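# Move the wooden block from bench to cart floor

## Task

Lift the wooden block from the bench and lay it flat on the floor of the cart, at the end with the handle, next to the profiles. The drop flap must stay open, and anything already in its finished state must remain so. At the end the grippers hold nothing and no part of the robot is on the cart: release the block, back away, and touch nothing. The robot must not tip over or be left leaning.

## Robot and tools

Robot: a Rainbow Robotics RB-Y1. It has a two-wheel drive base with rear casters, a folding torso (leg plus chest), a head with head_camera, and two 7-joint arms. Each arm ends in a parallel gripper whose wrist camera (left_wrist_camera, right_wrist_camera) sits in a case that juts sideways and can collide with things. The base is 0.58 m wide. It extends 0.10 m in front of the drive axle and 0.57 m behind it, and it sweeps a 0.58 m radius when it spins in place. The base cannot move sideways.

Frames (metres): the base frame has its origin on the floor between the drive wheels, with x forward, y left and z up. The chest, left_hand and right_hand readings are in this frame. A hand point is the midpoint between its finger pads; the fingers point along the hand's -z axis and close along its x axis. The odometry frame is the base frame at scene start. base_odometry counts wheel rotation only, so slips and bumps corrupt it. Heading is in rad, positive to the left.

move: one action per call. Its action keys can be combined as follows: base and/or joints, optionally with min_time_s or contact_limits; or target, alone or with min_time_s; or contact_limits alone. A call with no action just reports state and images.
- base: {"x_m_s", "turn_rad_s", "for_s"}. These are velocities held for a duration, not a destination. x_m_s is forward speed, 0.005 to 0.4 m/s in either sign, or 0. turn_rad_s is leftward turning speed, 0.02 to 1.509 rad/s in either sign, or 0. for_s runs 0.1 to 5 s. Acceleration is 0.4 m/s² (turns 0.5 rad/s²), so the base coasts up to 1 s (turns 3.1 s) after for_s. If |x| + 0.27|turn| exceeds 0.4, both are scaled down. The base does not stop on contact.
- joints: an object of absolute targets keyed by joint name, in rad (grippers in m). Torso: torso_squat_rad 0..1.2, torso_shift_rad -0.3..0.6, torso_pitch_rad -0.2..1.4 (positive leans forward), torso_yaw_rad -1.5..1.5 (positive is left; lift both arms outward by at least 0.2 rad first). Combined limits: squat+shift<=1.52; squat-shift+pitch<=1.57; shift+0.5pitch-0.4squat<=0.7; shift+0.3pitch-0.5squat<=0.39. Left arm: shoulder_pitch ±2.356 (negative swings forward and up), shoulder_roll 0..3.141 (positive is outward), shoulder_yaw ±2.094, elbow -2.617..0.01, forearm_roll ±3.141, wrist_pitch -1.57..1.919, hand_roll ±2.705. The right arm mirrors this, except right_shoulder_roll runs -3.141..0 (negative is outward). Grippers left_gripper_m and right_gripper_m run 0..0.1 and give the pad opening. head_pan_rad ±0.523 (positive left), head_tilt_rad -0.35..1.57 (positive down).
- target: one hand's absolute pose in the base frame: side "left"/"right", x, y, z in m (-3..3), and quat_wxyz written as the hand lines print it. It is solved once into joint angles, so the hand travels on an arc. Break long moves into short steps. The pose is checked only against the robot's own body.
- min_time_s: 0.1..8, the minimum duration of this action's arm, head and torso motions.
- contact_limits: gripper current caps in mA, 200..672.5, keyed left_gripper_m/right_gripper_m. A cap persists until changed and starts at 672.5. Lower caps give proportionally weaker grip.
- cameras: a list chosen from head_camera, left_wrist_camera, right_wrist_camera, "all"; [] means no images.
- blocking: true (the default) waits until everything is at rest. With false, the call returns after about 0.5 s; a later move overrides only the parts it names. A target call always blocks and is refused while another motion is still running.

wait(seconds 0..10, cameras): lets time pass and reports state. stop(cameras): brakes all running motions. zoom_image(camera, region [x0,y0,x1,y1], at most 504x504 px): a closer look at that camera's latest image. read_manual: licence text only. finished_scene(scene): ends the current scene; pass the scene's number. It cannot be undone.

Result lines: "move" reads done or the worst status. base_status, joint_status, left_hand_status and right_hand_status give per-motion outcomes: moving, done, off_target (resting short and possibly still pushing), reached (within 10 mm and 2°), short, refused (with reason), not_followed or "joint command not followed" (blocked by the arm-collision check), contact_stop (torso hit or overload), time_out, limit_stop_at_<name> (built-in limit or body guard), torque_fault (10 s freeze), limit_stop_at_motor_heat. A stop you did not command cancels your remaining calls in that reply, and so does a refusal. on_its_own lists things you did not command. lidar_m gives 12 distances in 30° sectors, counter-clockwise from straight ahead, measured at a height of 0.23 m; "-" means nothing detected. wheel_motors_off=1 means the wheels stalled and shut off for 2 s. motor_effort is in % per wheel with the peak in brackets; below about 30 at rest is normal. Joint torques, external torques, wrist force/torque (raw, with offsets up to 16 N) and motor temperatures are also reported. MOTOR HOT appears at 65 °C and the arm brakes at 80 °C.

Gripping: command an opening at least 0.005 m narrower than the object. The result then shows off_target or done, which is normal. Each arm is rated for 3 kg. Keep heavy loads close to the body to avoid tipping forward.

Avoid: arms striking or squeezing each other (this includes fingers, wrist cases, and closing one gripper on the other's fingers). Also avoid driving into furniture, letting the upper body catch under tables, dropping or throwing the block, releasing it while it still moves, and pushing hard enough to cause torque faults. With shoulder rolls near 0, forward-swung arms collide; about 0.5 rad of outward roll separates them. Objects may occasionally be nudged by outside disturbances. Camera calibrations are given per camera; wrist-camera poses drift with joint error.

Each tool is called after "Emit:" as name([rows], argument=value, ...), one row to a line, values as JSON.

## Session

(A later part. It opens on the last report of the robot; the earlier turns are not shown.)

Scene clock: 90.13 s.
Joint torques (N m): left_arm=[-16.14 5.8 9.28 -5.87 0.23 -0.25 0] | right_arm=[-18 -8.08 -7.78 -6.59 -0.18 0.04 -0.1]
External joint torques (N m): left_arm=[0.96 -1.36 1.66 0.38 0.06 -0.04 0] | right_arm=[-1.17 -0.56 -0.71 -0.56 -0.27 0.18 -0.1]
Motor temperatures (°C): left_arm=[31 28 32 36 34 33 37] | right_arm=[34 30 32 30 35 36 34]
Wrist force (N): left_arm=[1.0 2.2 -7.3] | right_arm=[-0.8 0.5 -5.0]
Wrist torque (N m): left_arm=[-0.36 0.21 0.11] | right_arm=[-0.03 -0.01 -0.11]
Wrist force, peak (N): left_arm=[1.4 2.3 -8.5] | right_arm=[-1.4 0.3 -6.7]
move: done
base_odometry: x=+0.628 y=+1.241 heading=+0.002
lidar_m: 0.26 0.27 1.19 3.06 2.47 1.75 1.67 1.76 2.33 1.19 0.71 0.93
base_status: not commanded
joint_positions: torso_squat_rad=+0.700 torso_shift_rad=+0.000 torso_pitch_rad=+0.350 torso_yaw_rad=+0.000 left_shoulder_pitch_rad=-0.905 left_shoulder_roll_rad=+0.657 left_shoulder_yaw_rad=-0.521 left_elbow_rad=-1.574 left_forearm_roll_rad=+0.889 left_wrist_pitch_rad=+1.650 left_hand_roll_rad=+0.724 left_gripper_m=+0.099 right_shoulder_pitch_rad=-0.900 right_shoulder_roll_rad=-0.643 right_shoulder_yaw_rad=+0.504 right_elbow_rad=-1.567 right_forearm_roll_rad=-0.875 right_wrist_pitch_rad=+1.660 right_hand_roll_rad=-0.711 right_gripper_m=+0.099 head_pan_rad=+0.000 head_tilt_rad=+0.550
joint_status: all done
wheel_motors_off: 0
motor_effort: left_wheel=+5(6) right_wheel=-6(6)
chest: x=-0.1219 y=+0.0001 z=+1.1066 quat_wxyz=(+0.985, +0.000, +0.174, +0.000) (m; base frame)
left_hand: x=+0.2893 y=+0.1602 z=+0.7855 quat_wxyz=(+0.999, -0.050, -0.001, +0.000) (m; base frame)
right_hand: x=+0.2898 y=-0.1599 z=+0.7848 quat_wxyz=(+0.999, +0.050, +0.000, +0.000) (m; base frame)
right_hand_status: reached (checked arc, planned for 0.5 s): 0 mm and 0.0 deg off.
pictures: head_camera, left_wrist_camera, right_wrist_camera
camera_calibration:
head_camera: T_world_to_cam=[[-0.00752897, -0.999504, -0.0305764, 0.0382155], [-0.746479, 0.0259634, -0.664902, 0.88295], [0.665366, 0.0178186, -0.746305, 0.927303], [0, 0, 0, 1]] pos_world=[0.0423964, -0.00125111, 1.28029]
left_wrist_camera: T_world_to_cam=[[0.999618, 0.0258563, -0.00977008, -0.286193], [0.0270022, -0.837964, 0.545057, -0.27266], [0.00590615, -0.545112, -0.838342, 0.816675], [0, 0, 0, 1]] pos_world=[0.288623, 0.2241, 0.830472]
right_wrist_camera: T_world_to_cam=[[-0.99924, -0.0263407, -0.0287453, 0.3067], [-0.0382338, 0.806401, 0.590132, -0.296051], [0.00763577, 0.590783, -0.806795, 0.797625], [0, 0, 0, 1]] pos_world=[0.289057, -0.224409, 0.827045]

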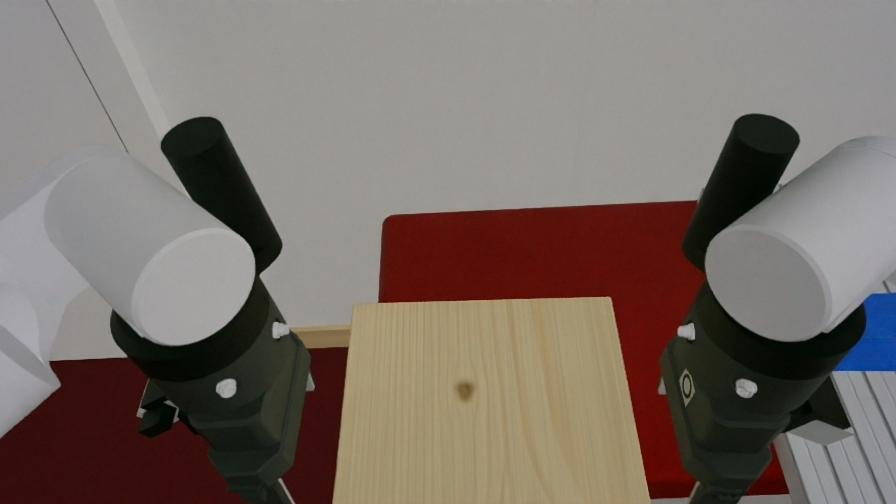

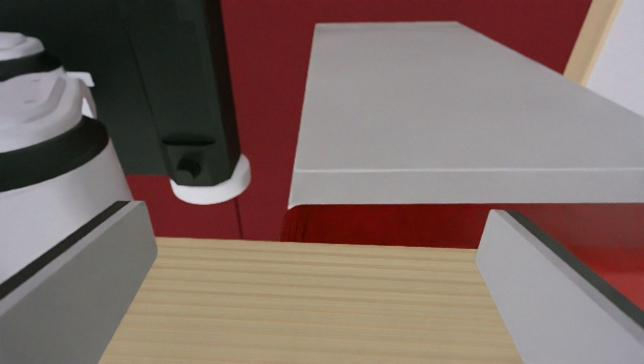

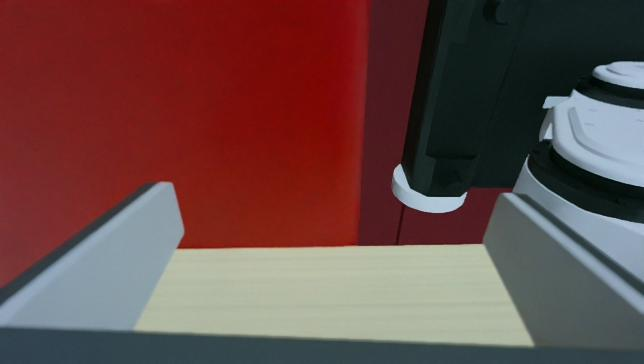

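Emit:
move(target={"side":"left","x":0.29,"y":0.146,"z":0.776,"quat_wxyz":[0.9988,-0.05,0,0]}, cameras=[])

Emit:
move(target={"side":"right","x":0.29,"y":-0.137,"z":0.776,"quat_wxyz":[0.9988,0.05,0,0]})

Scene clock: 93.53 s.
Joint torques (N m): left_arm=[-16.31 5.55 7.82 -5.72 0.09 -0.46 0.11] | right_arm=[-18.09 -8.25 -7.75 -6.48 -0.13 -0.04 -0.08]
External joint torques (N m): left_arm=[1.01 -0.99 0.4 0.69 -0.09 -0.25 0.11] | right_arm=[-1.25 -0.74 -0.68 -0.45 -0.21 0.1 -0.08]
Motor temperatures (°C): left_arm=[31 28 32 36 34 33 37] | right_arm=[34 30 32 30 35 36 34]
Wrist force (N): left_arm=[1.1 2.0 -7.3] | right_arm=[-0.3 0.3 -5.2]
Wrist torque (N m): left_arm=[-0.30 0.25 0.09] | right_arm=[-0.03 0.05 -0.11]
Wrist force, peak (N): left_arm=[0.5 2.0 -8.6] | right_arm=[-0.9 0.5 -5.7]
move: done
base_odometry: x=+0.628 y=+1.241 heading=+0.002
lidar_m: 0.26 0.27 1.20 3.07 2.47 1.76 1.68 1.74 2.34 1.18 0.70 0.92
base_status: not commanded
joint_positions: torso_squat_rad=+0.700 torso_shift_rad=+0.000 torso_pitch_rad=+0.350 torso_yaw_rad=+0.000 left_shoulder_pitch_rad=-0.920 left_shoulder_roll_rad=+0.617 left_shoulder_yaw_rad=-0.546 left_elbow_rad=-1.536 left_forearm_roll_rad=+0.864 left_wrist_pitch_rad=+1.630 left_hand_roll_rad=+0.733 left_gripper_m=+0.099 right_shoulder_pitch_rad=-0.900 right_shoulder_roll_rad=-0.643 right_shoulder_yaw_rad=+0.504 right_elbow_rad=-1.567 right_forearm_roll_rad=-0.875 right_wrist_pitch_rad=+1.660 right_hand_roll_rad=-0.711 right_gripper_m=+0.099 head_pan_rad=+0.000 head_tilt_rad=+0.550
joint_status: all done
wheel_motors_off: 0
motor_effort: left_wheel=+5(6) right_wheel=-3(6)
chest: x=-0.1219 y=+0.0001 z=+1.1066 quat_wxyz=(+0.985, +0.000, +0.174, +0.000) (m; base frame)
left_hand: x=+0.2900 y=+0.1459 z=+0.7761 quat_wxyz=(+0.999, -0.050, +0.000, +0.000) (m; base frame)
left_hand_status: reached (checked arc, planned for 0.2 s): 0 mm and 0.0 deg off.
right_hand: x=+0.2898 y=-0.1599 z=+0.7848 quat_wxyz=(+0.999, +0.050, +0.000, +0.000) (m; base frame)
pictures: none
No camera images: "cameras" was empty.

Scene clock: 94.17 s.
Joint torques (N m): left_arm=[-16.63 5.32 8.42 -5.82 0.05 -0.44 0.13] | right_arm=[-18.69 -6.93 -6.28 -6.29 0.11 -0.03 -0.12]
External joint torques (N m): left_arm=[0.7 -1.22 1 0.6 -0.12 -0.23 0.13] | right_arm=[-1.53 -0.37 0.53 -0.08 0.02 0.12 -0.12]
Motor temperatures (°C): left_arm=[31 28 32 36 34 33 37] | right_arm=[34 30 32 30 35 36 34]
Wrist force (N): left_arm=[0.9 2.3 -7.8] | right_arm=[-1.1 0.4 -4.7]
Wrist torque (N m): left_arm=[-0.39 0.17 0.08] | right_arm=[-0.05 -0.03 -0.08]
Wrist force, peak (N): left_arm=[1.0 2.1 -8.6] | right_arm=[-1.1 -1.4 -5.8]
move: done
base_odometry: x=+0.628 y=+1.241 heading=+0.002
lidar_m: 0.27 0.26 1.20 3.08 2.46 1.76 1.68 1.75 2.33 1.18 0.71 0.93
base_status: not commanded
joint_positions: torso_squat_rad=+0.700 torso_shift_rad=+0.000 torso_pitch_rad=+0.350 torso_yaw_rad=+0.000 left_shoulder_pitch_rad=-0.920 left_shoulder_roll_rad=+0.617 left_shoulder_yaw_rad=-0.546 left_elbow_rad=-1.536 left_forearm_roll_rad=+0.864 left_wrist_pitch_rad=+1.630 left_hand_roll_rad=+0.733 left_gripper_m=+0.099 right_shoulder_pitch_rad=-0.924 right_shoulder_roll_rad=-0.586 right_shoulder_yaw_rad=+0.540 right_elbow_rad=-1.529 right_forearm_roll_rad=-0.841 right_wrist_pitch_rad=+1.644 right_hand_roll_rad=-0.738 right_gripper_m=+0.099 head_pan_rad=+0.000 head_tilt_rad=+0.550
joint_status: all done
wheel_motors_off: 0
motor_effort: left_wheel=+4(7) right_wheel=-4(6)
chest: x=-0.1219 y=+0.0001 z=+1.1066 quat_wxyz=(+0.985, +0.000, +0.174, +0.000) (m; base frame)
left_hand: x=+0.2901 y=+0.1460 z=+0.7761 quat_wxyz=(+0.999, -0.050, +0.000, +0.000) (m; base frame)
right_hand: x=+0.2899 y=-0.1369 z=+0.7759 quat_wxyz=(+0.999, +0.050, +0.000, +0.000) (m; base frame)
right_hand_status: reached (checked arc, planned for 0.3 s): 0 mm and 0.0 deg off.
pictures: head_camera, left_wrist_camera, right_wrist_camera
camera_calibration:
head_camera: T_world_to_cam=[[-0.00752851, -0.999504, -0.030576, 0.038215], [-0.746479, 0.0259628, -0.664902, 0.882951], [0.665366, 0.0178186, -0.746305, 0.927303], [0, 0, 0, 1]] pos_world=[0.0423964, -0.00125112, 1.28029]
left_wrist_camera: T_world_to_cam=[[0.999603, 0.025847, -0.0112321, -0.285511], [0.0277878, -0.837523, 0.545696, -0.280249], [0.00469742, -0.545791, -0.837908, 0.801103], [0, 0, 0, 1]] pos_world=[0.289422, 0.209899, 0.820974]
right_wrist_camera: T_world_to_cam=[[-0.999239, -0.0262779, -0.028833, 0.307131], [-0.0382365, 0.806273, 0.590307, -0.309434], [0.00773522, 0.59096, -0.806664, 0.776815], [0, 0, 0, 1]] pos_world=[0.289057, -0.201508, 0.818145]

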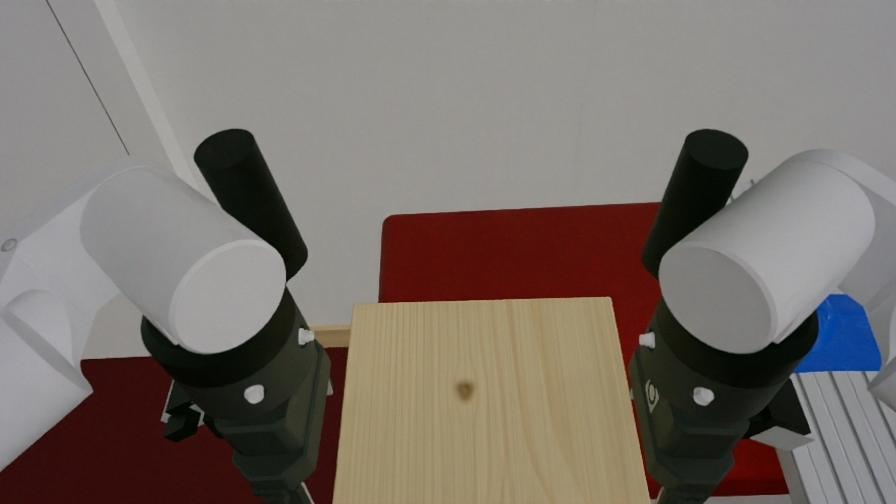

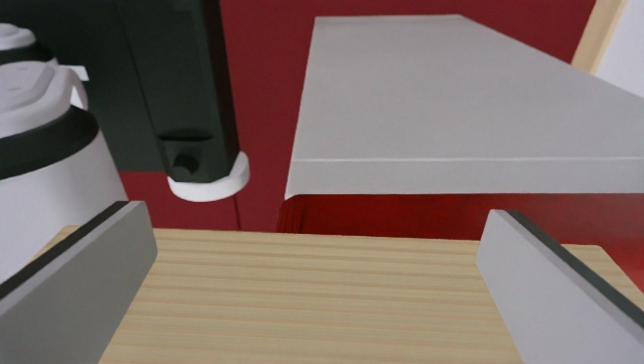

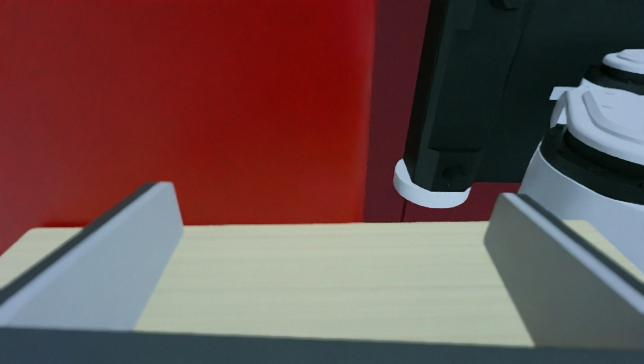

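Emit:
move(target={"side":"left","x":0.293,"y":0.134,"z":0.77,"quat_wxyz":[0.9988,-0.05,0,0]}, cameras=[])

Emit:
move(target={"side":"right","x":0.293,"y":-0.125,"z":0.77,"quat_wxyz":[0.9988,0.05,0,0]})

Scene clock: 97.13 s.
Joint torques (N m): left_arm=[-16.65 5.53 7.49 -5.57 -0.04 -0.5 0.19] | right_arm=[-18.57 -6.74 -6.57 -6.47 0 -0.05 -0.15]
External joint torques (N m): left_arm=[0.96 -0.54 0.23 0.95 -0.21 -0.29 0.19] | right_arm=[-1.42 -0.19 0.25 -0.26 -0.09 0.1 -0.15]
Motor temperatures (°C): left_arm=[31 28 32 36 34 33 37] | right_arm=[34 30 32 30 35 36 34]
Wrist force (N): left_arm=[1.2 2.4 -7.7] | right_arm=[-0.8 0.6 -5.1]
Wrist torque (N m): left_arm=[-0.39 0.24 0.08] | right_arm=[-0.05 0.01 -0.08]
Wrist force, peak (N): left_arm=[1.4 2.2 -8.3] | right_arm=[-0.6 -0.1 -5.7]
move: done
base_odometry: x=+0.628 y=+1.241 heading=+0.002
lidar_m: 0.25 0.27 1.20 3.07 2.48 1.77 1.67 1.75 2.34 1.19 0.71 0.93
base_status: not commanded
joint_positions: torso_squat_rad=+0.700 torso_shift_rad=+0.000 torso_pitch_rad=+0.350 torso_yaw_rad=+0.000 left_shoulder_pitch_rad=-0.938 left_shoulder_roll_rad=+0.584 left_shoulder_yaw_rad=-0.564 left_elbow_rad=-1.500 left_forearm_roll_rad=+0.846 left_wrist_pitch_rad=+1.617 left_hand_roll_rad=+0.739 left_gripper_m=+0.099 right_shoulder_pitch_rad=-0.924 right_shoulder_roll_rad=-0.586 right_shoulder_yaw_rad=+0.540 right_elbow_rad=-1.529 right_forearm_roll_rad=-0.841 right_wrist_pitch_rad=+1.644 right_hand_roll_rad=-0.738 right_gripper_m=+0.099 head_pan_rad=+0.000 head_tilt_rad=+0.550
joint_status: all done
wheel_motors_off: 0
motor_effort: left_wheel=+5(6) right_wheel=-5(6)
chest: x=-0.1219 y=+0.0001 z=+1.1066 quat_wxyz=(+0.985, +0.000, +0.174, +0.000) (m; base frame)
left_hand: x=+0.2925 y=+0.1340 z=+0.7707 quat_wxyz=(+0.999, -0.050, -0.001, +0.000) (m; base frame)
left_hand_status: reached (checked arc, planned for 0.2 s): 1 mm and 0.1 deg off.
right_hand: x=+0.2899 y=-0.1370 z=+0.7759 quat_wxyz=(+0.999, +0.050, +0.000, +0.000) (m; base frame)
pictures: none
No camera images: "cameras" was empty.

Scene clock: 97.70 s.
Joint torques (N m): left_arm=[-16.56 4.97 7.38 -5.89 0.01 -0.49 0.15] | right_arm=[-19.63 -3.55 -5.92 -6.97 -0.4 -1.06 -0.29]
External joint torques (N m): left_arm=[1.04 -1.09 0.12 0.63 -0.16 -0.28 0.15] | right_arm=[-2.2 2.54 0.74 -0.67 -0.5 -0.92 -0.29]
Motor temperatures (°C): left_arm=[31 28 32 36 34 33 37] | right_arm=[34 30 32 30 35 36 34]
Wrist force (N): left_arm=[1.1 1.7 -7.5] | right_arm=[-2.5 -6.1 -1.7]
Wrist torque (N m): left_arm=[-0.27 0.25 0.14] | right_arm=[0.16 0.08 0.29]
Wrist force, peak (N): left_arm=[0.8 1.9 -8.3] | right_arm=[-2.8 -6.8 -0.8]
move: done
base_odometry: x=+0.628 y=+1.241 heading=+0.002
lidar_m: 0.27 0.27 1.20 3.08 2.46 1.75 1.67 1.74 2.33 1.19 0.72 0.93
base_status: not commanded
joint_positions: torso_squat_rad=+0.700 torso_shift_rad=+0.000 torso_pitch_rad=+0.350 torso_yaw_rad=+0.000 left_shoulder_pitch_rad=-0.938 left_shoulder_roll_rad=+0.584 left_shoulder_yaw_rad=-0.564 left_elbow_rad=-1.499 left_forearm_roll_rad=+0.846 left_wrist_pitch_rad=+1.617 left_hand_roll_rad=+0.739 left_gripper_m=+0.099 right_shoulder_pitch_rad=-0.943 right_shoulder_roll_rad=-0.554 right_shoulder_yaw_rad=+0.557 right_elbow_rad=-1.491 right_forearm_roll_rad=-0.822 right_wrist_pitch_rad=+1.629 right_hand_roll_rad=-0.743 right_gripper_m=+0.099 head_pan_rad=+0.000 head_tilt_rad=+0.550
joint_status: all done
wheel_motors_off: 0
motor_effort: left_wheel=+5(6) right_wheel=-4(5)
chest: x=-0.1219 y=+0.0001 z=+1.1066 quat_wxyz=(+0.985, +0.000, +0.174, +0.000) (m; base frame)
left_hand: x=+0.2925 y=+0.1340 z=+0.7707 quat_wxyz=(+0.999, -0.050, -0.001, +0.000) (m; base frame)
right_hand: x=+0.2923 y=-0.1257 z=+0.7705 quat_wxyz=(+0.999, +0.050, +0.000, +0.000) (m; base frame)
right_hand_status: reached (checked arc, planned for 0.2 s): 1 mm and 0.1 deg off.
pictures: head_camera, left_wrist_camera, right_wrist_camera
camera_calibration:
head_camera: T_world_to_cam=[[-0.00760105, -0.999502, -0.0306386, 0.0382985], [-0.74648, 0.0260586, -0.664898, 0.882945], [0.665365, 0.0178172, -0.746306, 0.927304], [0, 0, 0, 1]] pos_world=[0.0423963, -0.00125083, 1.28029]
left_wrist_camera: T_world_to_cam=[[0.999631, 0.0251542, -0.0102896, -0.288402], [0.0266928, -0.837545, 0.545715, -0.287029], [0.00510899, -0.545788, -0.837908, 0.78995], [0, 0, 0, 1]] pos_world=[0.291921, 0.198, 0.815573]
right_wrist_camera: T_world_to_cam=[[-0.999214, -0.0263043, -0.0296691, 0.310444], [-0.0387439, 0.806832, 0.589509, -0.314434], [0.0084314, 0.590195, -0.807217, 0.765804], [0, 0, 0, 1]] pos_world=[0.291561, -0.190112, 0.812742]

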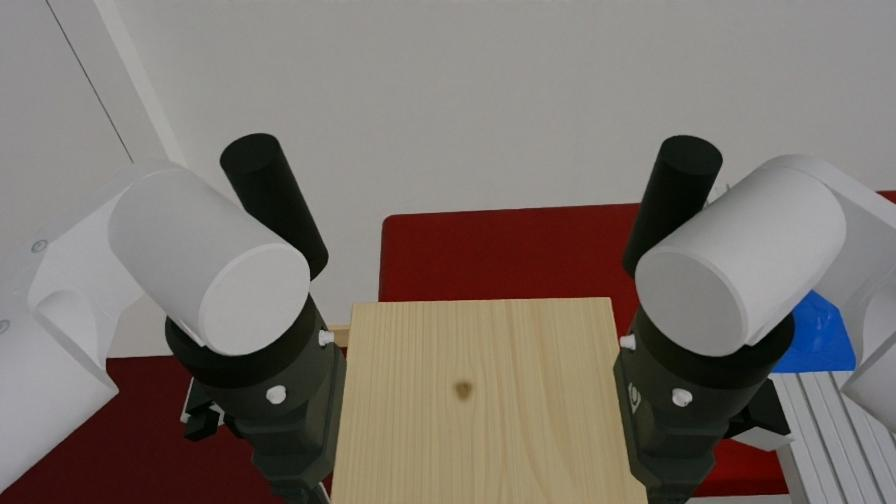

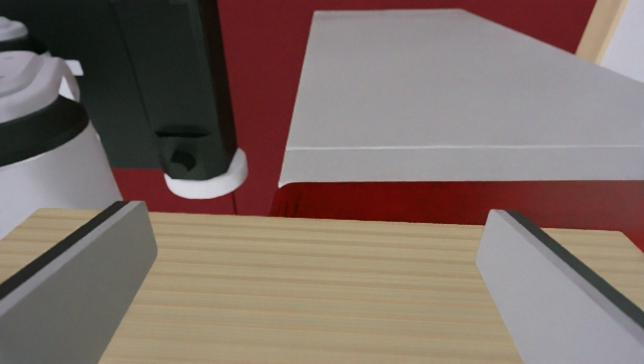

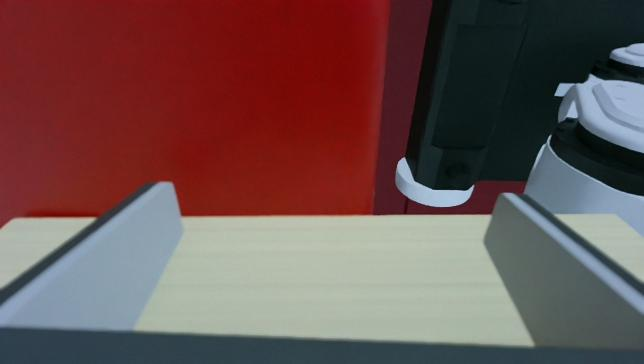

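Emit:
move(target={"side":"left","x":0.293,"y":0.122,"z":0.768,"quat_wxyz":[0.9988,-0.05,0,0]})

Scene clock: 98.93 s.
Joint torques (N m): left_arm=[-16.93 -8.67 4.24 -9.35 3.98 -4.97 0.52] | right_arm=[-21.23 1.7 -6.21 -9.69 -2.24 -3.63 -0.95]
External joint torques (N m): left_arm=[0.87 -14.34 -2.9 -2.76 3.82 -4.77 0.53] | right_arm=[-3.8 7.83 0.45 -3.4 -2.34 -3.48 -0.95]
Motor temperatures (°C): left_arm=[31 28 32 36 34 33 37] | right_arm=[34 30 32 30 35 36 34]
Wrist force (N): left_arm=[-1.0 30.1 7.2] | right_arm=[-5.1 -19.5 -1.2]
Wrist torque (N m): left_arm=[-0.97 0.52 -0.81] | right_arm=[0.40 -0.03 1.09]
Wrist force, peak (N): left_arm=[3.3 37.5 11.6] | right_arm=[-5.7 -25.1 -0.9]
move: done
base_odometry: x=+0.628 y=+1.241 heading=+0.002
lidar_m: 0.27 0.27 1.19 3.08 2.46 1.78 1.67 1.75 2.33 1.18 0.70 0.93
base_status: not commanded
joint_positions: torso_squat_rad=+0.700 torso_shift_rad=+0.000 torso_pitch_rad=+0.350 torso_yaw_rad=+0.000 left_shoulder_pitch_rad=-0.954 left_shoulder_roll_rad=+0.558 left_shoulder_yaw_rad=-0.577 left_elbow_rad=-1.478 left_forearm_roll_rad=+0.831 left_wrist_pitch_rad=+1.614 left_hand_roll_rad=+0.753 left_gripper_m=+0.099 right_shoulder_pitch_rad=-0.942 right_shoulder_roll_rad=-0.556 right_shoulder_yaw_rad=+0.557 right_elbow_rad=-1.490 right_forearm_roll_rad=-0.822 right_wrist_pitch_rad=+1.630 right_hand_roll_rad=-0.743 right_gripper_m=+0.099 head_pan_rad=+0.000 head_tilt_rad=+0.550
joint_status: all done
wheel_motors_off: 0
motor_effort: left_wheel=+7(7) right_wheel=-5(7)
chest: x=-0.1221 y=+0.0001 z=+1.1066 quat_wxyz=(+0.985, +0.000, +0.174, +0.000) (m; base frame)
left_hand: x=+0.2934 y=+0.1245 z=+0.7687 quat_wxyz=(+0.999, -0.048, -0.001, +0.001) (m; base frame)
left_hand_status: reached (checked arc, planned for 0.2 s): 3 mm and 0.3 deg off.
right_hand: x=+0.2923 y=-0.1267 z=+0.7703 quat_wxyz=(+0.999, +0.048, +0.000, +0.000) (m; base frame)
pictures: head_camera, left_wrist_camera, right_wrist_camera
camera_calibration:
head_camera: T_world_to_cam=[[-0.0074518, -0.999502, -0.0306523, 0.0383106], [-0.746293, 0.0259613, -0.665111, 0.883127], [0.665575, 0.0179193, -0.746115, 0.927259], [0, 0, 0, 1]] pos_world=[0.0421965, -0.00125137, 1.28039]
left_wrist_camera: T_world_to_cam=[[0.99955, 0.0283533, -0.00976622, -0.289783], [0.029115, -0.83953, 0.542533, -0.292014], [0.00718357, -0.542574, -0.839977, 0.783557], [0, 0, 0, 1]] pos_world=[0.292526, 0.188199, 0.813768]
right_wrist_camera: T_world_to_cam=[[-0.999249, -0.0253844, -0.0292716, 0.310179], [-0.0377468, 0.808202, 0.587694, -0.312181], [0.00873911, 0.588357, -0.808554, 0.767047], [0, 0, 0, 1]] pos_world=[0.291459, -0.191119, 0.812745]

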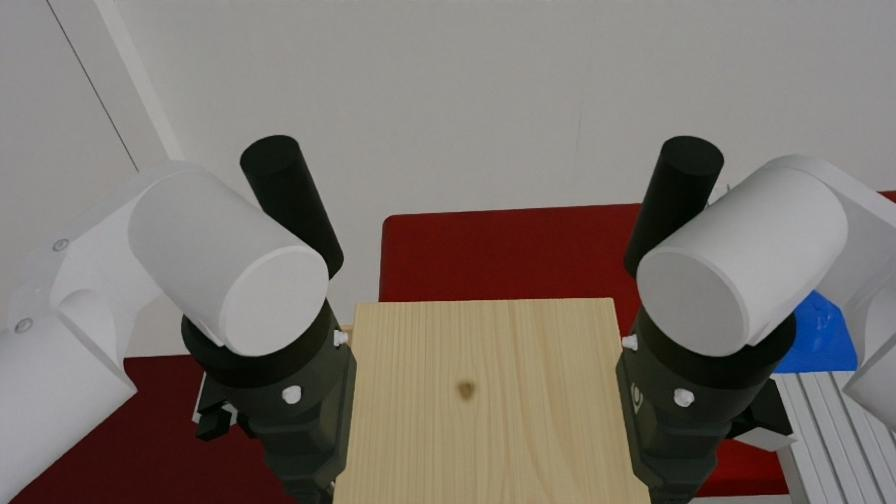

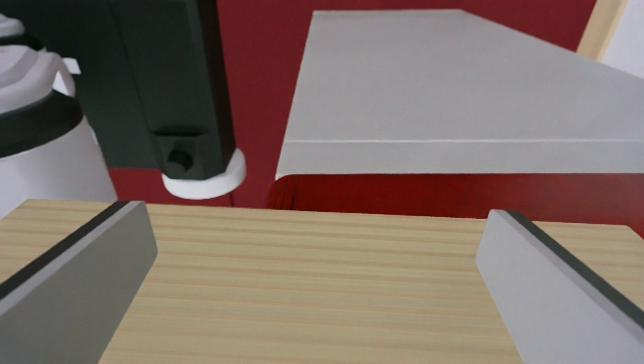

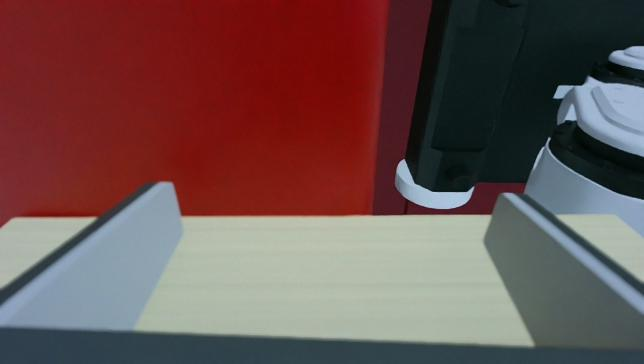

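Emit:
move(target={"side":"left","x":0.293,"y":0.115,"z":0.768,"quat_wxyz":[0.9988,-0.05,0,0]}, cameras=[])

Scene clock: 100.60 s.
Joint torques (N m): left_arm=[-19.85 -20.77 3.77 -12.98 6.98 -10.12 2.51] | right_arm=[-21.92 13.3 -6.15 -13.25 -6.58 -5.53 -2.41]
External joint torques (N m): left_arm=[-1.92 -26.24 -3.32 -6.37 6.82 -9.92 2.51] | right_arm=[-4.48 19.49 0.53 -6.97 -6.68 -5.39 -2.41]
Motor temperatures (°C): left_arm=[31 28 32 36 34 33 37] | right_arm=[34 30 32 30 35 36 34]
Wrist force (N): left_arm=[-2.3 55.8 19.5] | right_arm=[-1.7 -41.1 0.4]
Wrist torque (N m): left_arm=[-1.62 1.39 -2.63] | right_arm=[0.77 -0.81 2.56]
Wrist force, peak (N): left_arm=[-2.4 63.8 20.3] | right_arm=[-0.8 -48.3 1.3]
move: done
base_odometry: x=+0.628 y=+1.241 heading=+0.002
lidar_m: 0.26 0.27 1.20 3.09 2.48 1.75 1.67 1.75 2.32 1.17 0.71 0.93
base_status: not commanded
joint_positions: torso_squat_rad=+0.700 torso_shift_rad=+0.000 torso_pitch_rad=+0.349 torso_yaw_rad=+0.000 left_shoulder_pitch_rad=-0.964 left_shoulder_roll_rad=+0.544 left_shoulder_yaw_rad=-0.585 left_elbow_rad=-1.466 left_forearm_roll_rad=+0.823 left_wrist_pitch_rad=+1.616 left_hand_roll_rad=+0.762 left_gripper_m=+0.099 right_shoulder_pitch_rad=-0.942 right_shoulder_roll_rad=-0.558 right_shoulder_yaw_rad=+0.557 right_elbow_rad=-1.489 right_forearm_roll_rad=-0.821 right_wrist_pitch_rad=+1.630 right_hand_roll_rad=-0.743 right_gripper_m=+0.099 head_pan_rad=+0.000 head_tilt_rad=+0.550
joint_status: all done
wheel_motors_off: 0
motor_effort: left_wheel=+8(9) right_wheel=-6(8)
chest: x=-0.1222 y=+0.0002 z=+1.1066 quat_wxyz=(+0.985, +0.000, +0.174, +0.000) (m; base frame)
left_hand: x=+0.2938 y=+0.1197 z=+0.7681 quat_wxyz=(+0.999, -0.046, +0.000, +0.002) (m; base frame)
left_hand_status: reached (checked arc, planned for 0.2 s): 5 mm and 0.5 deg off.
right_hand: x=+0.2928 y=-0.1286 z=+0.7703 quat_wxyz=(+0.999, +0.047, -0.001, -0.001) (m; base frame)
pictures: none
No camera images: "cameras" was empty.

Emit:
move(joints={"torso_squat_rad":0.62}, min_time_s=1)

Scene clock: 102.53 s.
Joint torques (N m): left_arm=[-23.96 -16.69 8.22 -15.1 7.44 -7.24 2.53] | right_arm=[-26.53 14.72 -6.45 -16.68 -7.17 -5.92 -2.32]
External joint torques (N m): left_arm=[-6.07 -22.13 1.15 -8.48 7.28 -7.05 2.53] | right_arm=[-9.13 20.91 0.21 -10.4 -7.27 -5.79 -2.33]
Motor temperatures (°C): left_arm=[31 28 32 36 34 33 37] | right_arm=[34 30 32 31 36 36 34]
Wrist force (N): left_arm=[2.8 45.3 -10.3] | right_arm=[0.6 -43.1 -11.6]
Wrist torque (N m): left_arm=[-1.00 0.10 -2.28] | right_arm=[0.60 -0.28 2.29]
Wrist force, peak (N): left_arm=[-2.2 56.7 18.5] | right_arm=[-0.1 -43.4 -13.2]
move: done
base_odometry: x=+0.628 y=+1.241 heading=+0.002
lidar_m: 0.28 0.26 1.19 3.07 2.47 1.76 1.68 1.75 2.33 1.19 0.71 0.93
base_status: not commanded
joint_positions: torso_squat_rad=+0.620 torso_shift_rad=+0.000 torso_pitch_rad=+0.351 torso_yaw_rad=+0.000 left_shoulder_pitch_rad=-0.963 left_shoulder_roll_rad=+0.543 left_shoulder_yaw_rad=-0.586 left_elbow_rad=-1.466 left_forearm_roll_rad=+0.823 left_wrist_pitch_rad=+1.615 left_hand_roll_rad=+0.762 left_gripper_m=+0.099 right_shoulder_pitch_rad=-0.941 right_shoulder_roll_rad=-0.559 right_shoulder_yaw_rad=+0.557 right_elbow_rad=-1.488 right_forearm_roll_rad=-0.821 right_wrist_pitch_rad=+1.630 right_hand_roll_rad=-0.743 right_gripper_m=+0.099 head_pan_rad=+0.000 head_tilt_rad=+0.550
joint_status: all done
wheel_motors_off: 0
motor_effort: left_wheel=+5(9) right_wheel=-5(9)
chest: x=-0.1216 y=+0.0001 z=+1.1408 quat_wxyz=(+0.985, +0.000, +0.174, +0.000) (m; base frame)
left_hand: x=+0.2933 y=+0.1193 z=+0.8011 quat_wxyz=(+0.999, -0.046, +0.001, +0.002) (m; base frame)
right_hand: x=+0.2925 y=-0.1293 z=+0.8034 quat_wxyz=(+0.999, +0.046, +0.001, -0.002) (m; base frame)
pictures: head_camera, left_wrist_camera, right_wrist_camera
camera_calibration:
head_camera: T_world_to_cam=[[-0.00754486, -0.999504, -0.0305695, 0.0393559], [-0.746905, 0.0259593, -0.664424, 0.905378], [0.664888, 0.0178195, -0.74673, 0.953141], [0, 0, 0, 1]] pos_world=[0.0427963, -0.00115113, 1.3145]
left_wrist_camera: T_world_to_cam=[[0.999462, 0.030056, -0.0131316, -0.286747], [0.0323927, -0.841654, 0.539044, -0.311904], [0.0051492, -0.53918, -0.842175, 0.809928], [0, 0, 0, 1]] pos_world=[0.292526, 0.1828, 0.846466]
right_wrist_camera: T_world_to_cam=[[-0.999374, -0.0226097, -0.0272119, 0.310016], [-0.0342488, 0.811136, 0.583854, -0.327066], [0.00887176, 0.584421, -0.811402, 0.797088], [0, 0, 0, 1]] pos_world=[0.291549, -0.19353, 0.846154]

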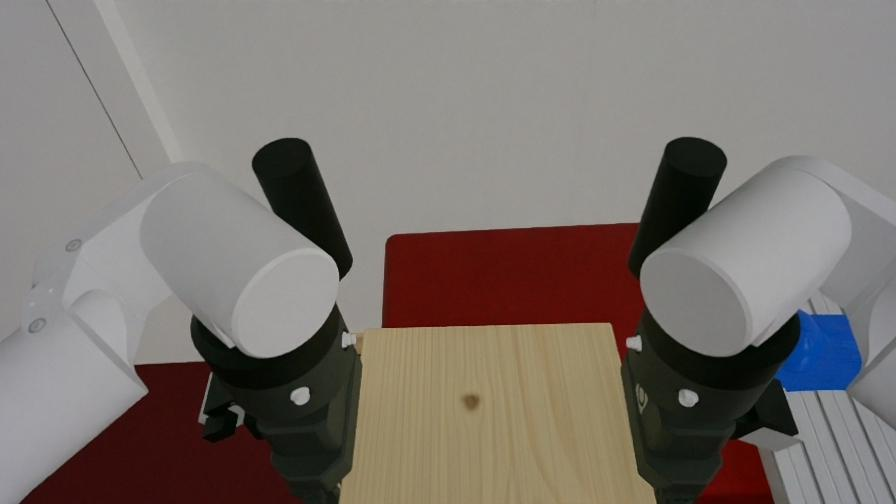

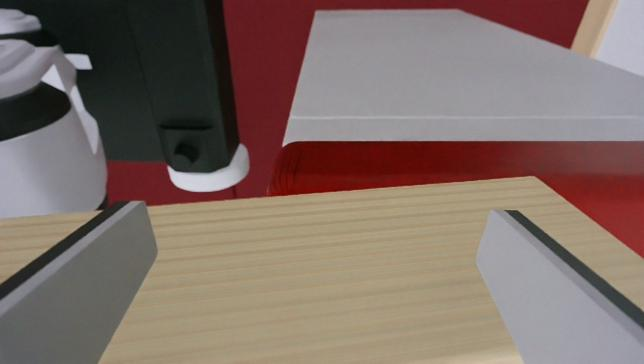

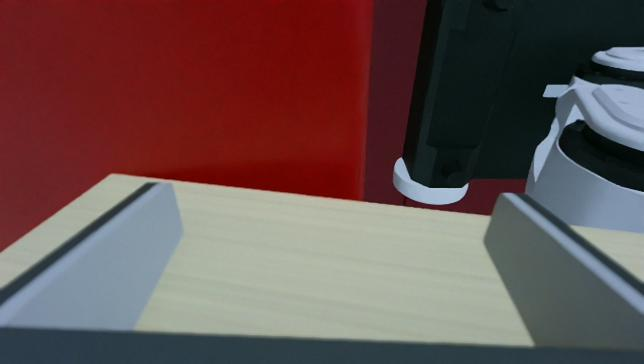

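Emit:
move(joints={"torso_squat_rad":0.7}, min_time_s=1, cameras=[])

Emit:
move(target={"side":"left","x":0.296,"y":0.136,"z":0.771,"quat_wxyz":[0.9987,-0.05,0,-0.015]}, cameras=[])

Emit:
move(target={"side":"right","x":0.296,"y":-0.138,"z":0.771,"quat_wxyz":[0.9987,0.05,0,0.015]})

Scene clock: 113.77 s.
Joint torques (N m): left_arm=[-21.72 -16.6 7.06 -12.96 5.41 -9.91 2.48] | right_arm=[-27.13 15.29 -7.02 -15.02 -5.75 -8.63 -2.33]
External joint torques (N m): left_arm=[-3.8 -22.05 -0.02 -6.35 5.26 -9.72 2.48] | right_arm=[-9.71 21.49 -0.35 -8.74 -5.85 -8.5 -2.33]
Motor temperatures (°C): left_arm=[31 28 32 36 35 33 38] | right_arm=[35 30 32 31 36 37 34]
Wrist force (N): left_arm=[-9.5 50.0 18.8] | right_arm=[-11.9 -47.4 9.7]
Wrist torque (N m): left_arm=[-1.50 1.13 -2.19] | right_arm=[1.08 0.05 2.63]
Wrist force, peak (N): left_arm=[-9.9 50.1 19.5] | right_arm=[-12.3 -47.9 10.4]
move: done
base_odometry: x=+0.628 y=+1.241 heading=+0.002
lidar_m: 0.27 0.26 1.19 3.08 2.46 1.76 1.67 1.75 2.33 1.18 0.69 0.93
base_status: not commanded
joint_positions: torso_squat_rad=+0.700 torso_shift_rad=-0.001 torso_pitch_rad=+0.349 torso_yaw_rad=+0.000 left_shoulder_pitch_rad=-0.963 left_shoulder_roll_rad=+0.543 left_shoulder_yaw_rad=-0.585 left_elbow_rad=-1.466 left_forearm_roll_rad=+0.823 left_wrist_pitch_rad=+1.616 left_hand_roll_rad=+0.762 left_gripper_m=+0.099 right_shoulder_pitch_rad=-0.941 right_shoulder_roll_rad=-0.559 right_shoulder_yaw_rad=+0.557 right_elbow_rad=-1.489 right_forearm_roll_rad=-0.821 right_wrist_pitch_rad=+1.631 right_hand_roll_rad=-0.743 right_gripper_m=+0.099 head_pan_rad=+0.000 head_tilt_rad=+0.550
joint_status: all done
wheel_motors_off: 0
motor_effort: left_wheel=+10(10) right_wheel=-3(6)
chest: x=-0.1225 y=+0.0001 z=+1.1066 quat_wxyz=(+0.985, +0.000, +0.174, +0.000) (m; base frame)
left_hand: x=+0.2931 y=+0.1191 z=+0.7680 quat_wxyz=(+0.999, -0.046, +0.000, +0.002) (m; base frame)
right_hand: x=+0.2920 y=-0.1294 z=+0.7700 quat_wxyz=(+0.999, +0.046, +0.000, -0.002) (m; base frame)
pictures: none
No camera images: "cameras" was empty.

Scene clock: 114.43 s.
Joint torques (N m): left_arm=[-16.9 3.82 8.27 -6.79 0.45 -0.76 0.33] | right_arm=[-20.31 0.96 -7.14 -8.89 -1.52 -1.44 -0.16]
External joint torques (N m): left_arm=[0.92 -2.43 0.99 -0.32 0.28 -0.57 0.33] | right_arm=[-2.87 7.08 -0.48 -2.59 -1.61 -1.31 -0.15]
Motor temperatures (°C): left_arm=[31 28 32 36 35 33 38] | right_arm=[35 30 32 31 36 37 34]
Wrist force (N): left_arm=[1.4 1.7 -7.3] | right_arm=[-1.1 -8.1 -1.3]
Wrist torque (N m): left_arm=[-0.29 0.28 0.11] | right_arm=[0.21 -0.13 -0.24]
Wrist force, peak (N): left_arm=[-8.8 49.4 18.8] | right_arm=[-12.1 -47.7 10.0]
move: done
base_odometry: x=+0.628 y=+1.241 heading=+0.002
lidar_m: 0.27 0.26 1.20 3.09 2.48 1.75 1.68 1.74 2.34 1.19 0.70 0.94
base_status: not commanded
joint_positions: torso_squat_rad=+0.700 torso_shift_rad=+0.000 torso_pitch_rad=+0.350 torso_yaw_rad=+0.000 left_shoulder_pitch_rad=-0.952 left_shoulder_roll_rad=+0.584 left_shoulder_yaw_rad=-0.567 left_elbow_rad=-1.475 left_forearm_roll_rad=+0.852 left_wrist_pitch_rad=+1.611 left_hand_roll_rad=+0.700 left_gripper_m=+0.099 right_shoulder_pitch_rad=-0.942 right_shoulder_roll_rad=-0.555 right_shoulder_yaw_rad=+0.557 right_elbow_rad=-1.490 right_forearm_roll_rad=-0.822 right_wrist_pitch_rad=+1.629 right_hand_roll_rad=-0.743 right_gripper_m=+0.099 head_pan_rad=+0.000 head_tilt_rad=+0.550
joint_status: all done
wheel_motors_off: 0
motor_effort: left_wheel=+4(10) right_wheel=-4(5)
chest: x=-0.1221 y=+0.0000 z=+1.1066 quat_wxyz=(+0.985, +0.000, +0.174, +0.000) (m; base frame)
left_hand: x=+0.2964 y=+0.1358 z=+0.7706 quat_wxyz=(+0.999, -0.049, +0.000, -0.014) (m; base frame)
left_hand_status: reached (checked arc, planned for 0.2 s): 1 mm and 0.2 deg off.
right_hand: x=+0.2923 y=-0.1265 z=+0.7704 quat_wxyz=(+0.999, +0.049, +0.000, +0.000) (m; base frame)
pictures: none
No camera images: "cameras" was empty.

Scene clock: 115.20 s.
Joint torques (N m): left_arm=[-16.68 4.41 8.05 -6.75 0.32 -0.74 0.26] | right_arm=[-18.51 -5.82 -7.52 -6.79 -0.3 -0.18 -0.16]
External joint torques (N m): left_arm=[1.14 -1.78 0.77 -0.28 0.15 -0.54 0.26] | right_arm=[-1.06 0.81 -0.74 -0.6 -0.39 -0.04 -0.16]
Motor temperatures (°C): left_arm=[31 28 32 36 35 33 38] | right_arm=[35 30 32 31 36 37 34]
Wrist force (N): left_arm=[1.2 2.0 -7.7] | right_arm=[-0.4 0.9 -4.7]
Wrist torque (N m): left_arm=[-0.34 0.26 0.07] | right_arm=[-0.08 0.08 -0.10]
Wrist force, peak (N): left_arm=[1.3 1.6 -8.3] | right_arm=[-1.4 -7.4 -1.7]
move: done
base_odometry: x=+0.628 y=+1.241 heading=+0.002
lidar_m: 0.27 0.26 1.20 3.08 2.46 1.76 1.67 1.74 2.33 1.19 0.70 0.93
base_status: not commanded
joint_positions: torso_squat_rad=+0.700 torso_shift_rad=+0.000 torso_pitch_rad=+0.350 torso_yaw_rad=+0.000 left_shoulder_pitch_rad=-0.952 left_shoulder_roll_rad=+0.584 left_shoulder_yaw_rad=-0.567 left_elbow_rad=-1.475 left_forearm_roll_rad=+0.852 left_wrist_pitch_rad=+1.611 left_hand_roll_rad=+0.700 left_gripper_m=+0.099 right_shoulder_pitch_rad=-0.940 right_shoulder_roll_rad=-0.580 right_shoulder_yaw_rad=+0.549 right_elbow_rad=-1.481 right_forearm_roll_rad=-0.842 right_wrist_pitch_rad=+1.621 right_hand_roll_rad=-0.689 right_gripper_m=+0.099 head_pan_rad=+0.000 head_tilt_rad=+0.550
joint_status: all done
wheel_motors_off: 0
motor_effort: left_wheel=+4(5) right_wheel=-4(5)
chest: x=-0.1220 y=+0.0001 z=+1.1066 quat_wxyz=(+0.985, +0.000, +0.174, +0.000) (m; base frame)
left_hand: x=+0.2963 y=+0.1357 z=+0.7706 quat_wxyz=(+0.999, -0.049, +0.000, -0.014) (m; base frame)
right_hand: x=+0.2959 y=-0.1380 z=+0.7710 quat_wxyz=(+0.999, +0.049, +0.000, +0.014) (m; base frame)
right_hand_status: reached (checked arc, planned for 0.2 s): 0 mm and 0.1 deg off.
pictures: head_camera, left_wrist_camera, right_wrist_camera
camera_calibration:
head_camera: T_world_to_cam=[[-0.00759581, -0.999501, -0.0306446, 0.0383075], [-0.746292, 0.0260637, -0.665108, 0.883123], [0.665575, 0.0178178, -0.746118, 0.927262], [0, 0, 0, 1]] pos_world=[0.0421963, -0.00125081, 1.28039]
left_wrist_camera: T_world_to_cam=[[0.999951, -0.00288778, -0.00949378, -0.289151], [0.00273736, -0.839326, 0.543621, -0.276762], [-0.00953824, -0.543621, -0.839277, 0.795877], [0, 0, 0, 1]] pos_world=[0.297486, 0.199527, 0.815669]
right_wrist_camera: T_world_to_cam=[[-0.997995, -0.0549673, -0.0313735, 0.310675], [-0.0628922, 0.805764, 0.588888, -0.29706], [-0.00708993, 0.58968, -0.807606, 0.778295], [0, 0, 0, 1]] pos_world=[0.296887, -0.202508, 0.813237]

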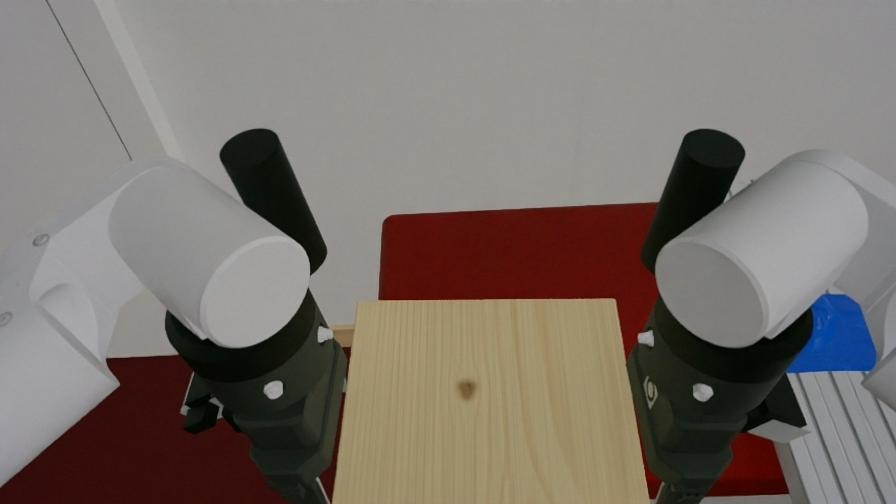

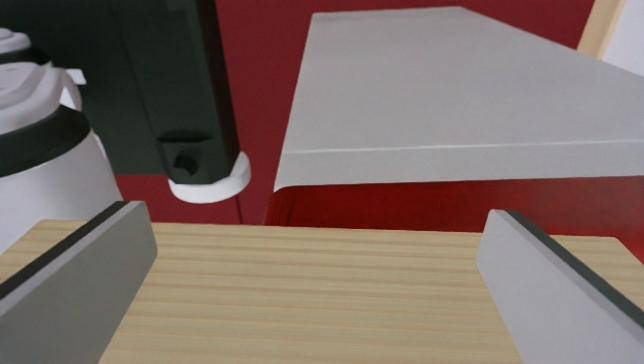

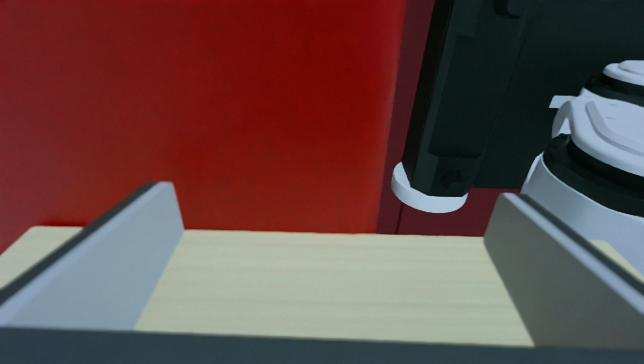

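Emit:
move(target={"side":"right","x":0.297,"y":-0.128,"z":0.769,"quat_wxyz":[0.9987,0.05,0,0.004]}, cameras=["right_wrist_camera"])

Emit:
move(target={"side":"left","x":0.297,"y":0.121,"z":0.769,"quat_wxyz":[0.9984,-0.05,0,-0.028]})

Scene clock: 120.30 s.
Joint torques (N m): left_arm=[-16.89 4.78 8.32 -6.44 0.34 -0.65 0.39] | right_arm=[-18.36 -4.51 -5.41 -6.02 -0.24 -0.34 -0.06]
External joint torques (N m): left_arm=[0.94 -1.41 1.04 0.03 0.17 -0.45 0.39] | right_arm=[-0.74 1.74 1.24 0.26 -0.33 -0.19 -0.06]
Motor temperatures (°C): left_arm=[31 28 32 36 35 33 38] | right_arm=[35 30 32 31 36 37 34]
Wrist force (N): left_arm=[1.5 1.8 -7.5] | right_arm=[-2.3 -0.8 -1.6]
Wrist torque (N m): left_arm=[-0.28 0.22 0.10] | right_arm=[-0.01 -0.23 -0.19]
Wrist force, peak (N): left_arm=[1.6 1.2 -8.3] | right_arm=[-1.0 0.9 -5.6]
move: done
base_odometry: x=+0.628 y=+1.241 heading=+0.002
lidar_m: 0.28 0.27 1.19 3.08 2.48 1.76 1.67 1.75 2.34 1.19 0.71 0.92
base_status: not commanded
joint_positions: torso_squat_rad=+0.700 torso_shift_rad=+0.000 torso_pitch_rad=+0.350 torso_yaw_rad=+0.000 left_shoulder_pitch_rad=-0.952 left_shoulder_roll_rad=+0.584 left_shoulder_yaw_rad=-0.567 left_elbow_rad=-1.475 left_forearm_roll_rad=+0.852 left_wrist_pitch_rad=+1.611 left_hand_roll_rad=+0.700 left_gripper_m=+0.099 right_shoulder_pitch_rad=-0.952 right_shoulder_roll_rad=-0.555 right_shoulder_yaw_rad=+0.556 right_elbow_rad=-1.463 right_forearm_roll_rad=-0.828 right_wrist_pitch_rad=+1.618 right_hand_roll_rad=-0.718 right_gripper_m=+0.099 head_pan_rad=+0.000 head_tilt_rad=+0.550
joint_status: all done
wheel_motors_off: 0
motor_effort: left_wheel=+4(5) right_wheel=-4(6)
chest: x=-0.1220 y=+0.0001 z=+1.1066 quat_wxyz=(+0.985, +0.000, +0.174, +0.000) (m; base frame)
left_hand: x=+0.2963 y=+0.1357 z=+0.7706 quat_wxyz=(+0.999, -0.049, +0.000, -0.014) (m; base frame)
right_hand: x=+0.2969 y=-0.1283 z=+0.7693 quat_wxyz=(+0.999, +0.050, +0.000, +0.004) (m; base frame)
right_hand_status: reached (checked arc, planned for 0.2 s): 0 mm and 0.0 deg off.
pictures: right_wrist_camera
camera_calibration:
right_wrist_camera: T_world_to_cam=[[-0.998952, -0.0344978, -0.030072, 0.314009], [-0.0456012, 0.805852, 0.590358, -0.31018], [0.00386758, 0.591111, -0.806581, 0.767413], [0, 0, 0, 1]] pos_world=[0.296568, -0.192834, 0.811541]

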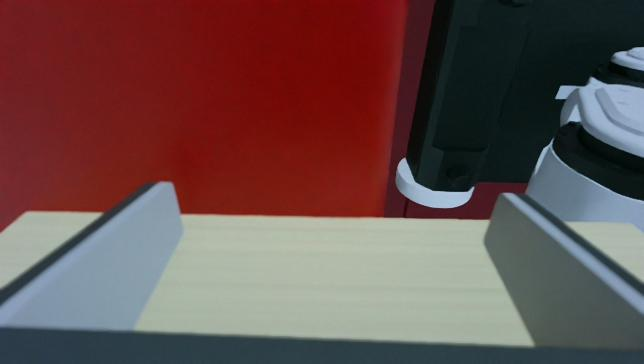

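Scene clock: 120.87 s.
Joint torques (N m): left_arm=[-17.92 -8.27 3.89 -10.28 4.35 -3.34 -1.14] | right_arm=[-19.48 2.62 -5.27 -10.22 -2.62 -2.33 0.65]
External joint torques (N m): left_arm=[0.15 -14.02 -3.3 -3.76 4.18 -3.14 -1.14] | right_arm=[-1.85 8.91 1.39 -3.96 -2.71 -2.18 0.65]
Motor temperatures (°C): left_arm=[31 28 32 36 35 33 38] | right_arm=[35 30 32 31 36 37 34]
Wrist force (N): left_arm=[0.1 26.4 4.1] | right_arm=[-2.2 -16.9 2.0]
Wrist torque (N m): left_arm=[-0.87 -0.36 1.50] | right_arm=[0.36 -0.35 -1.04]
Wrist force, peak (N): left_arm=[-0.7 35.1 7.9] | right_arm=[-1.8 -22.8 0.8]
move: done
base_odometry: x=+0.628 y=+1.241 heading=+0.002
lidar_m: 0.27 0.26 1.21 3.08 2.47 1.76 1.67 1.75 2.35 1.19 0.72 0.93
base_status: not commanded
joint_positions: torso_squat_rad=+0.700 torso_shift_rad=+0.000 torso_pitch_rad=+0.350 torso_yaw_rad=+0.000 left_shoulder_pitch_rad=-0.973 left_shoulder_roll_rad=+0.557 left_shoulder_yaw_rad=-0.585 left_elbow_rad=-1.453 left_forearm_roll_rad=+0.842 left_wrist_pitch_rad=+1.608 left_hand_roll_rad=+0.693 left_gripper_m=+0.099 right_shoulder_pitch_rad=-0.952 right_shoulder_roll_rad=-0.557 right_shoulder_yaw_rad=+0.556 right_elbow_rad=-1.462 right_forearm_roll_rad=-0.828 right_wrist_pitch_rad=+1.619 right_hand_roll_rad=-0.718 right_gripper_m=+0.099 head_pan_rad=+0.000 head_tilt_rad=+0.550
joint_status: all done
wheel_motors_off: 0
motor_effort: left_wheel=+6(7) right_wheel=-6(7)
chest: x=-0.1221 y=+0.0001 z=+1.1066 quat_wxyz=(+0.985, +0.000, +0.174, +0.000) (m; base frame)
left_hand: x=+0.2974 y=+0.1236 z=+0.7696 quat_wxyz=(+0.998, -0.048, -0.001, -0.026) (m; base frame)
left_hand_status: reached (checked arc, planned for 0.2 s): 3 mm and 0.3 deg off.
right_hand: x=+0.2970 y=-0.1296 z=+0.7691 quat_wxyz=(+0.999, +0.049, +0.000, +0.003) (m; base frame)
pictures: head_camera, left_wrist_camera, right_wrist_camera
camera_calibration:
head_camera: T_world_to_cam=[[-0.0075147, -0.999504, -0.0305803, 0.0383213], [-0.746248, 0.0259615, -0.665161, 0.883187], [0.665625, 0.017822, -0.746073, 0.9272], [0, 0, 0, 1]] pos_world=[0.0421964, -0.00115113, 1.28039]
left_wrist_camera: T_world_to_cam=[[0.999623, -0.0265719, -0.00689932, -0.289248], [-0.018578, -0.839782, 0.542605, -0.279221], [-0.020212, -0.542273, -0.839959, 0.791889], [0, 0, 0, 1]] pos_world=[0.299957, 0.187249, 0.814665]
right_wrist_camera: T_world_to_cam=[[-0.999025, -0.0327326, -0.0296374, 0.314073], [-0.0439075, 0.807575, 0.588128, -0.307505], [0.00468349, 0.588856, -0.808224, 0.768701], [0, 0, 0, 1]] pos_world=[0.296665, -0.19404, 0.811443]

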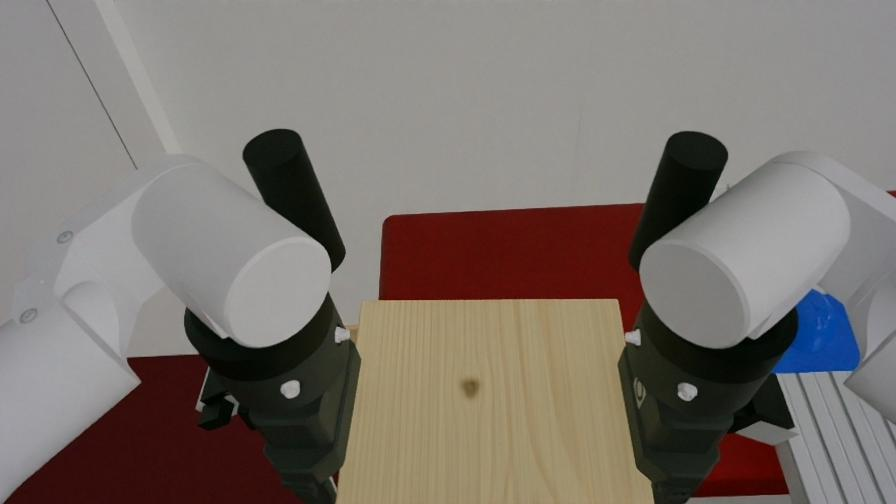

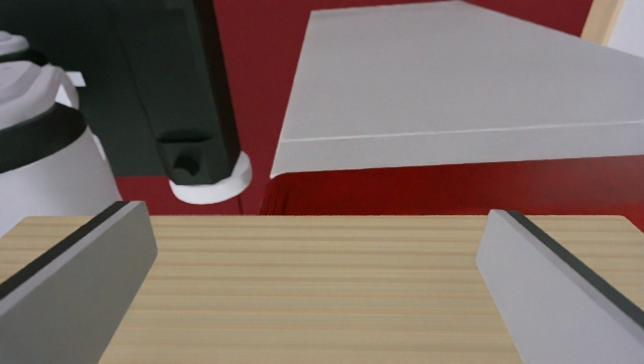

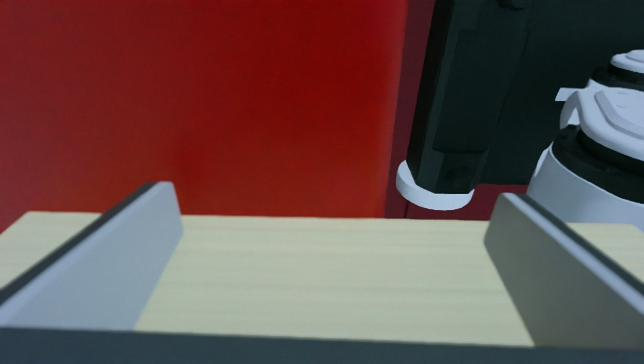

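Emit:
move(target={"side":"left","x":0.297,"y":0.117,"z":0.769,"quat_wxyz":[0.9987,-0.05,0,-0.013]}, cameras=[])

Scene clock: 122.30 s.
Joint torques (N m): left_arm=[-18.31 -13.64 2.69 -11.66 6.09 -4.63 -1.76] | right_arm=[-19.96 4.97 -5.4 -11.39 -3.33 -3.23 0.68]
External joint torques (N m): left_arm=[-0.17 -19.23 -4.42 -5.09 5.93 -4.43 -1.76] | right_arm=[-2.33 11.28 1.27 -5.13 -3.42 -3.09 0.68]
Motor temperatures (°C): left_arm=[31 28 32 36 35 33 38] | right_arm=[35 30 32 31 36 37 34]
Wrist force (N): left_arm=[-0.2 36.6 11.5] | right_arm=[-2.9 -20.4 2.0]
Wrist torque (N m): left_arm=[-1.25 -0.78 2.01] | right_arm=[0.37 -0.34 -1.26]
Wrist force, peak (N): left_arm=[-0.9 39.5 14.6] | right_arm=[-2.8 -23.1 1.7]
move: done
base_odometry: x=+0.628 y=+1.241 heading=+0.002
lidar_m: 0.27 0.27 1.19 3.09 2.47 1.76 1.67 1.73 2.33 1.17 0.71 0.92
base_status: not commanded
joint_positions: torso_squat_rad=+0.700 torso_shift_rad=+0.000 torso_pitch_rad=+0.349 torso_yaw_rad=+0.000 left_shoulder_pitch_rad=-0.976 left_shoulder_roll_rad=+0.545 left_shoulder_yaw_rad=-0.584 left_elbow_rad=-1.445 left_forearm_roll_rad=+0.832 left_wrist_pitch_rad=+1.610 left_hand_roll_rad=+0.725 left_gripper_m=+0.099 right_shoulder_pitch_rad=-0.952 right_shoulder_roll_rad=-0.557 right_shoulder_yaw_rad=+0.556 right_elbow_rad=-1.462 right_forearm_roll_rad=-0.828 right_wrist_pitch_rad=+1.619 right_hand_roll_rad=-0.718 right_gripper_m=+0.099 head_pan_rad=+0.000 head_tilt_rad=+0.550
joint_status: all done
wheel_motors_off: 0
motor_effort: left_wheel=+8(9) right_wheel=-5(9)
chest: x=-0.1222 y=+0.0002 z=+1.1066 quat_wxyz=(+0.985, +0.000, +0.174, +0.000) (m; base frame)
left_hand: x=+0.2980 y=+0.1204 z=+0.7692 quat_wxyz=(+0.999, -0.048, -0.001, -0.011) (m; base frame)
left_hand_status: reached (checked arc, planned for 0.2 s): 4 mm and 0.4 deg off.
right_hand: x=+0.2970 y=-0.1300 z=+0.7691 quat_wxyz=(+0.999, +0.048, +0.000, +0.003) (m; base frame)
pictures: none
No camera images: "cameras" was empty.

Emit:
move(target={"side":"left","x":0.297,"y":0.115,"z":0.769,"quat_wxyz":[0.9987,-0.05,0,-0.002]}, cameras=[])

Scene clock: 124.27 s.
Joint torques (N m): left_arm=[-22.58 -13.24 7.35 -11.76 4.37 -8.84 2.16] | right_arm=[-19.76 9.97 -3.81 -12.52 -6.05 -2.43 0.26]
External joint torques (N m): left_arm=[-4.44 -18.72 0.32 -5.16 4.2 -8.65 2.17] | right_arm=[-2.12 16.3 2.86 -6.27 -6.15 -2.29 0.26]
Motor temperatures (°C): left_arm=[31 28 32 36 35 33 38] | right_arm=[35 30 32 31 36 37 34]
Wrist force (N): left_arm=[-11.3 41.7 7.8] | right_arm=[8.6 -27.8 2.5]
Wrist torque (N m): left_arm=[-1.12 0.77 -2.39] | right_arm=[0.51 -0.36 -0.15]
Wrist force, peak (N): left_arm=[-13.9 46.1 8.5] | right_arm=[10.3 -31.3 1.3]
move: done
base_odometry: x=+0.628 y=+1.241 heading=+0.002
lidar_m: 0.27 0.26 1.18 3.06 2.46 1.77 1.67 1.74 2.34 1.19 0.70 0.93
base_status: not commanded
joint_positions: torso_squat_rad=+0.700 torso_shift_rad=+0.000 torso_pitch_rad=+0.349 torso_yaw_rad=+0.000 left_shoulder_pitch_rad=-0.976 left_shoulder_roll_rad=+0.538 left_shoulder_yaw_rad=-0.584 left_elbow_rad=-1.443 left_forearm_roll_rad=+0.826 left_wrist_pitch_rad=+1.613 left_hand_roll_rad=+0.747 left_gripper_m=+0.099 right_shoulder_pitch_rad=-0.952 right_shoulder_roll_rad=-0.559 right_shoulder_yaw_rad=+0.556 right_elbow_rad=-1.461 right_forearm_roll_rad=-0.827 right_wrist_pitch_rad=+1.619 right_hand_roll_rad=-0.718 right_gripper_m=+0.099 head_pan_rad=+0.000 head_tilt_rad=+0.550
joint_status: all done
wheel_motors_off: 0
motor_effort: left_wheel=+8(9) right_wheel=-6(8)
chest: x=-0.1222 y=+0.0002 z=+1.1066 quat_wxyz=(+0.985, +0.000, +0.174, +0.000) (m; base frame)
left_hand: x=+0.2971 y=+0.1184 z=+0.7684 quat_wxyz=(+0.999, -0.047, +0.001, +0.000) (m; base frame)
left_hand_status: reached (checked arc, planned for 0.1 s): 3 mm and 0.4 deg off.
right_hand: x=+0.2975 y=-0.1308 z=+0.7692 quat_wxyz=(+0.999, +0.048, -0.001, +0.003) (m; base frame)
pictures: none
No camera images: "cameras" was empty.


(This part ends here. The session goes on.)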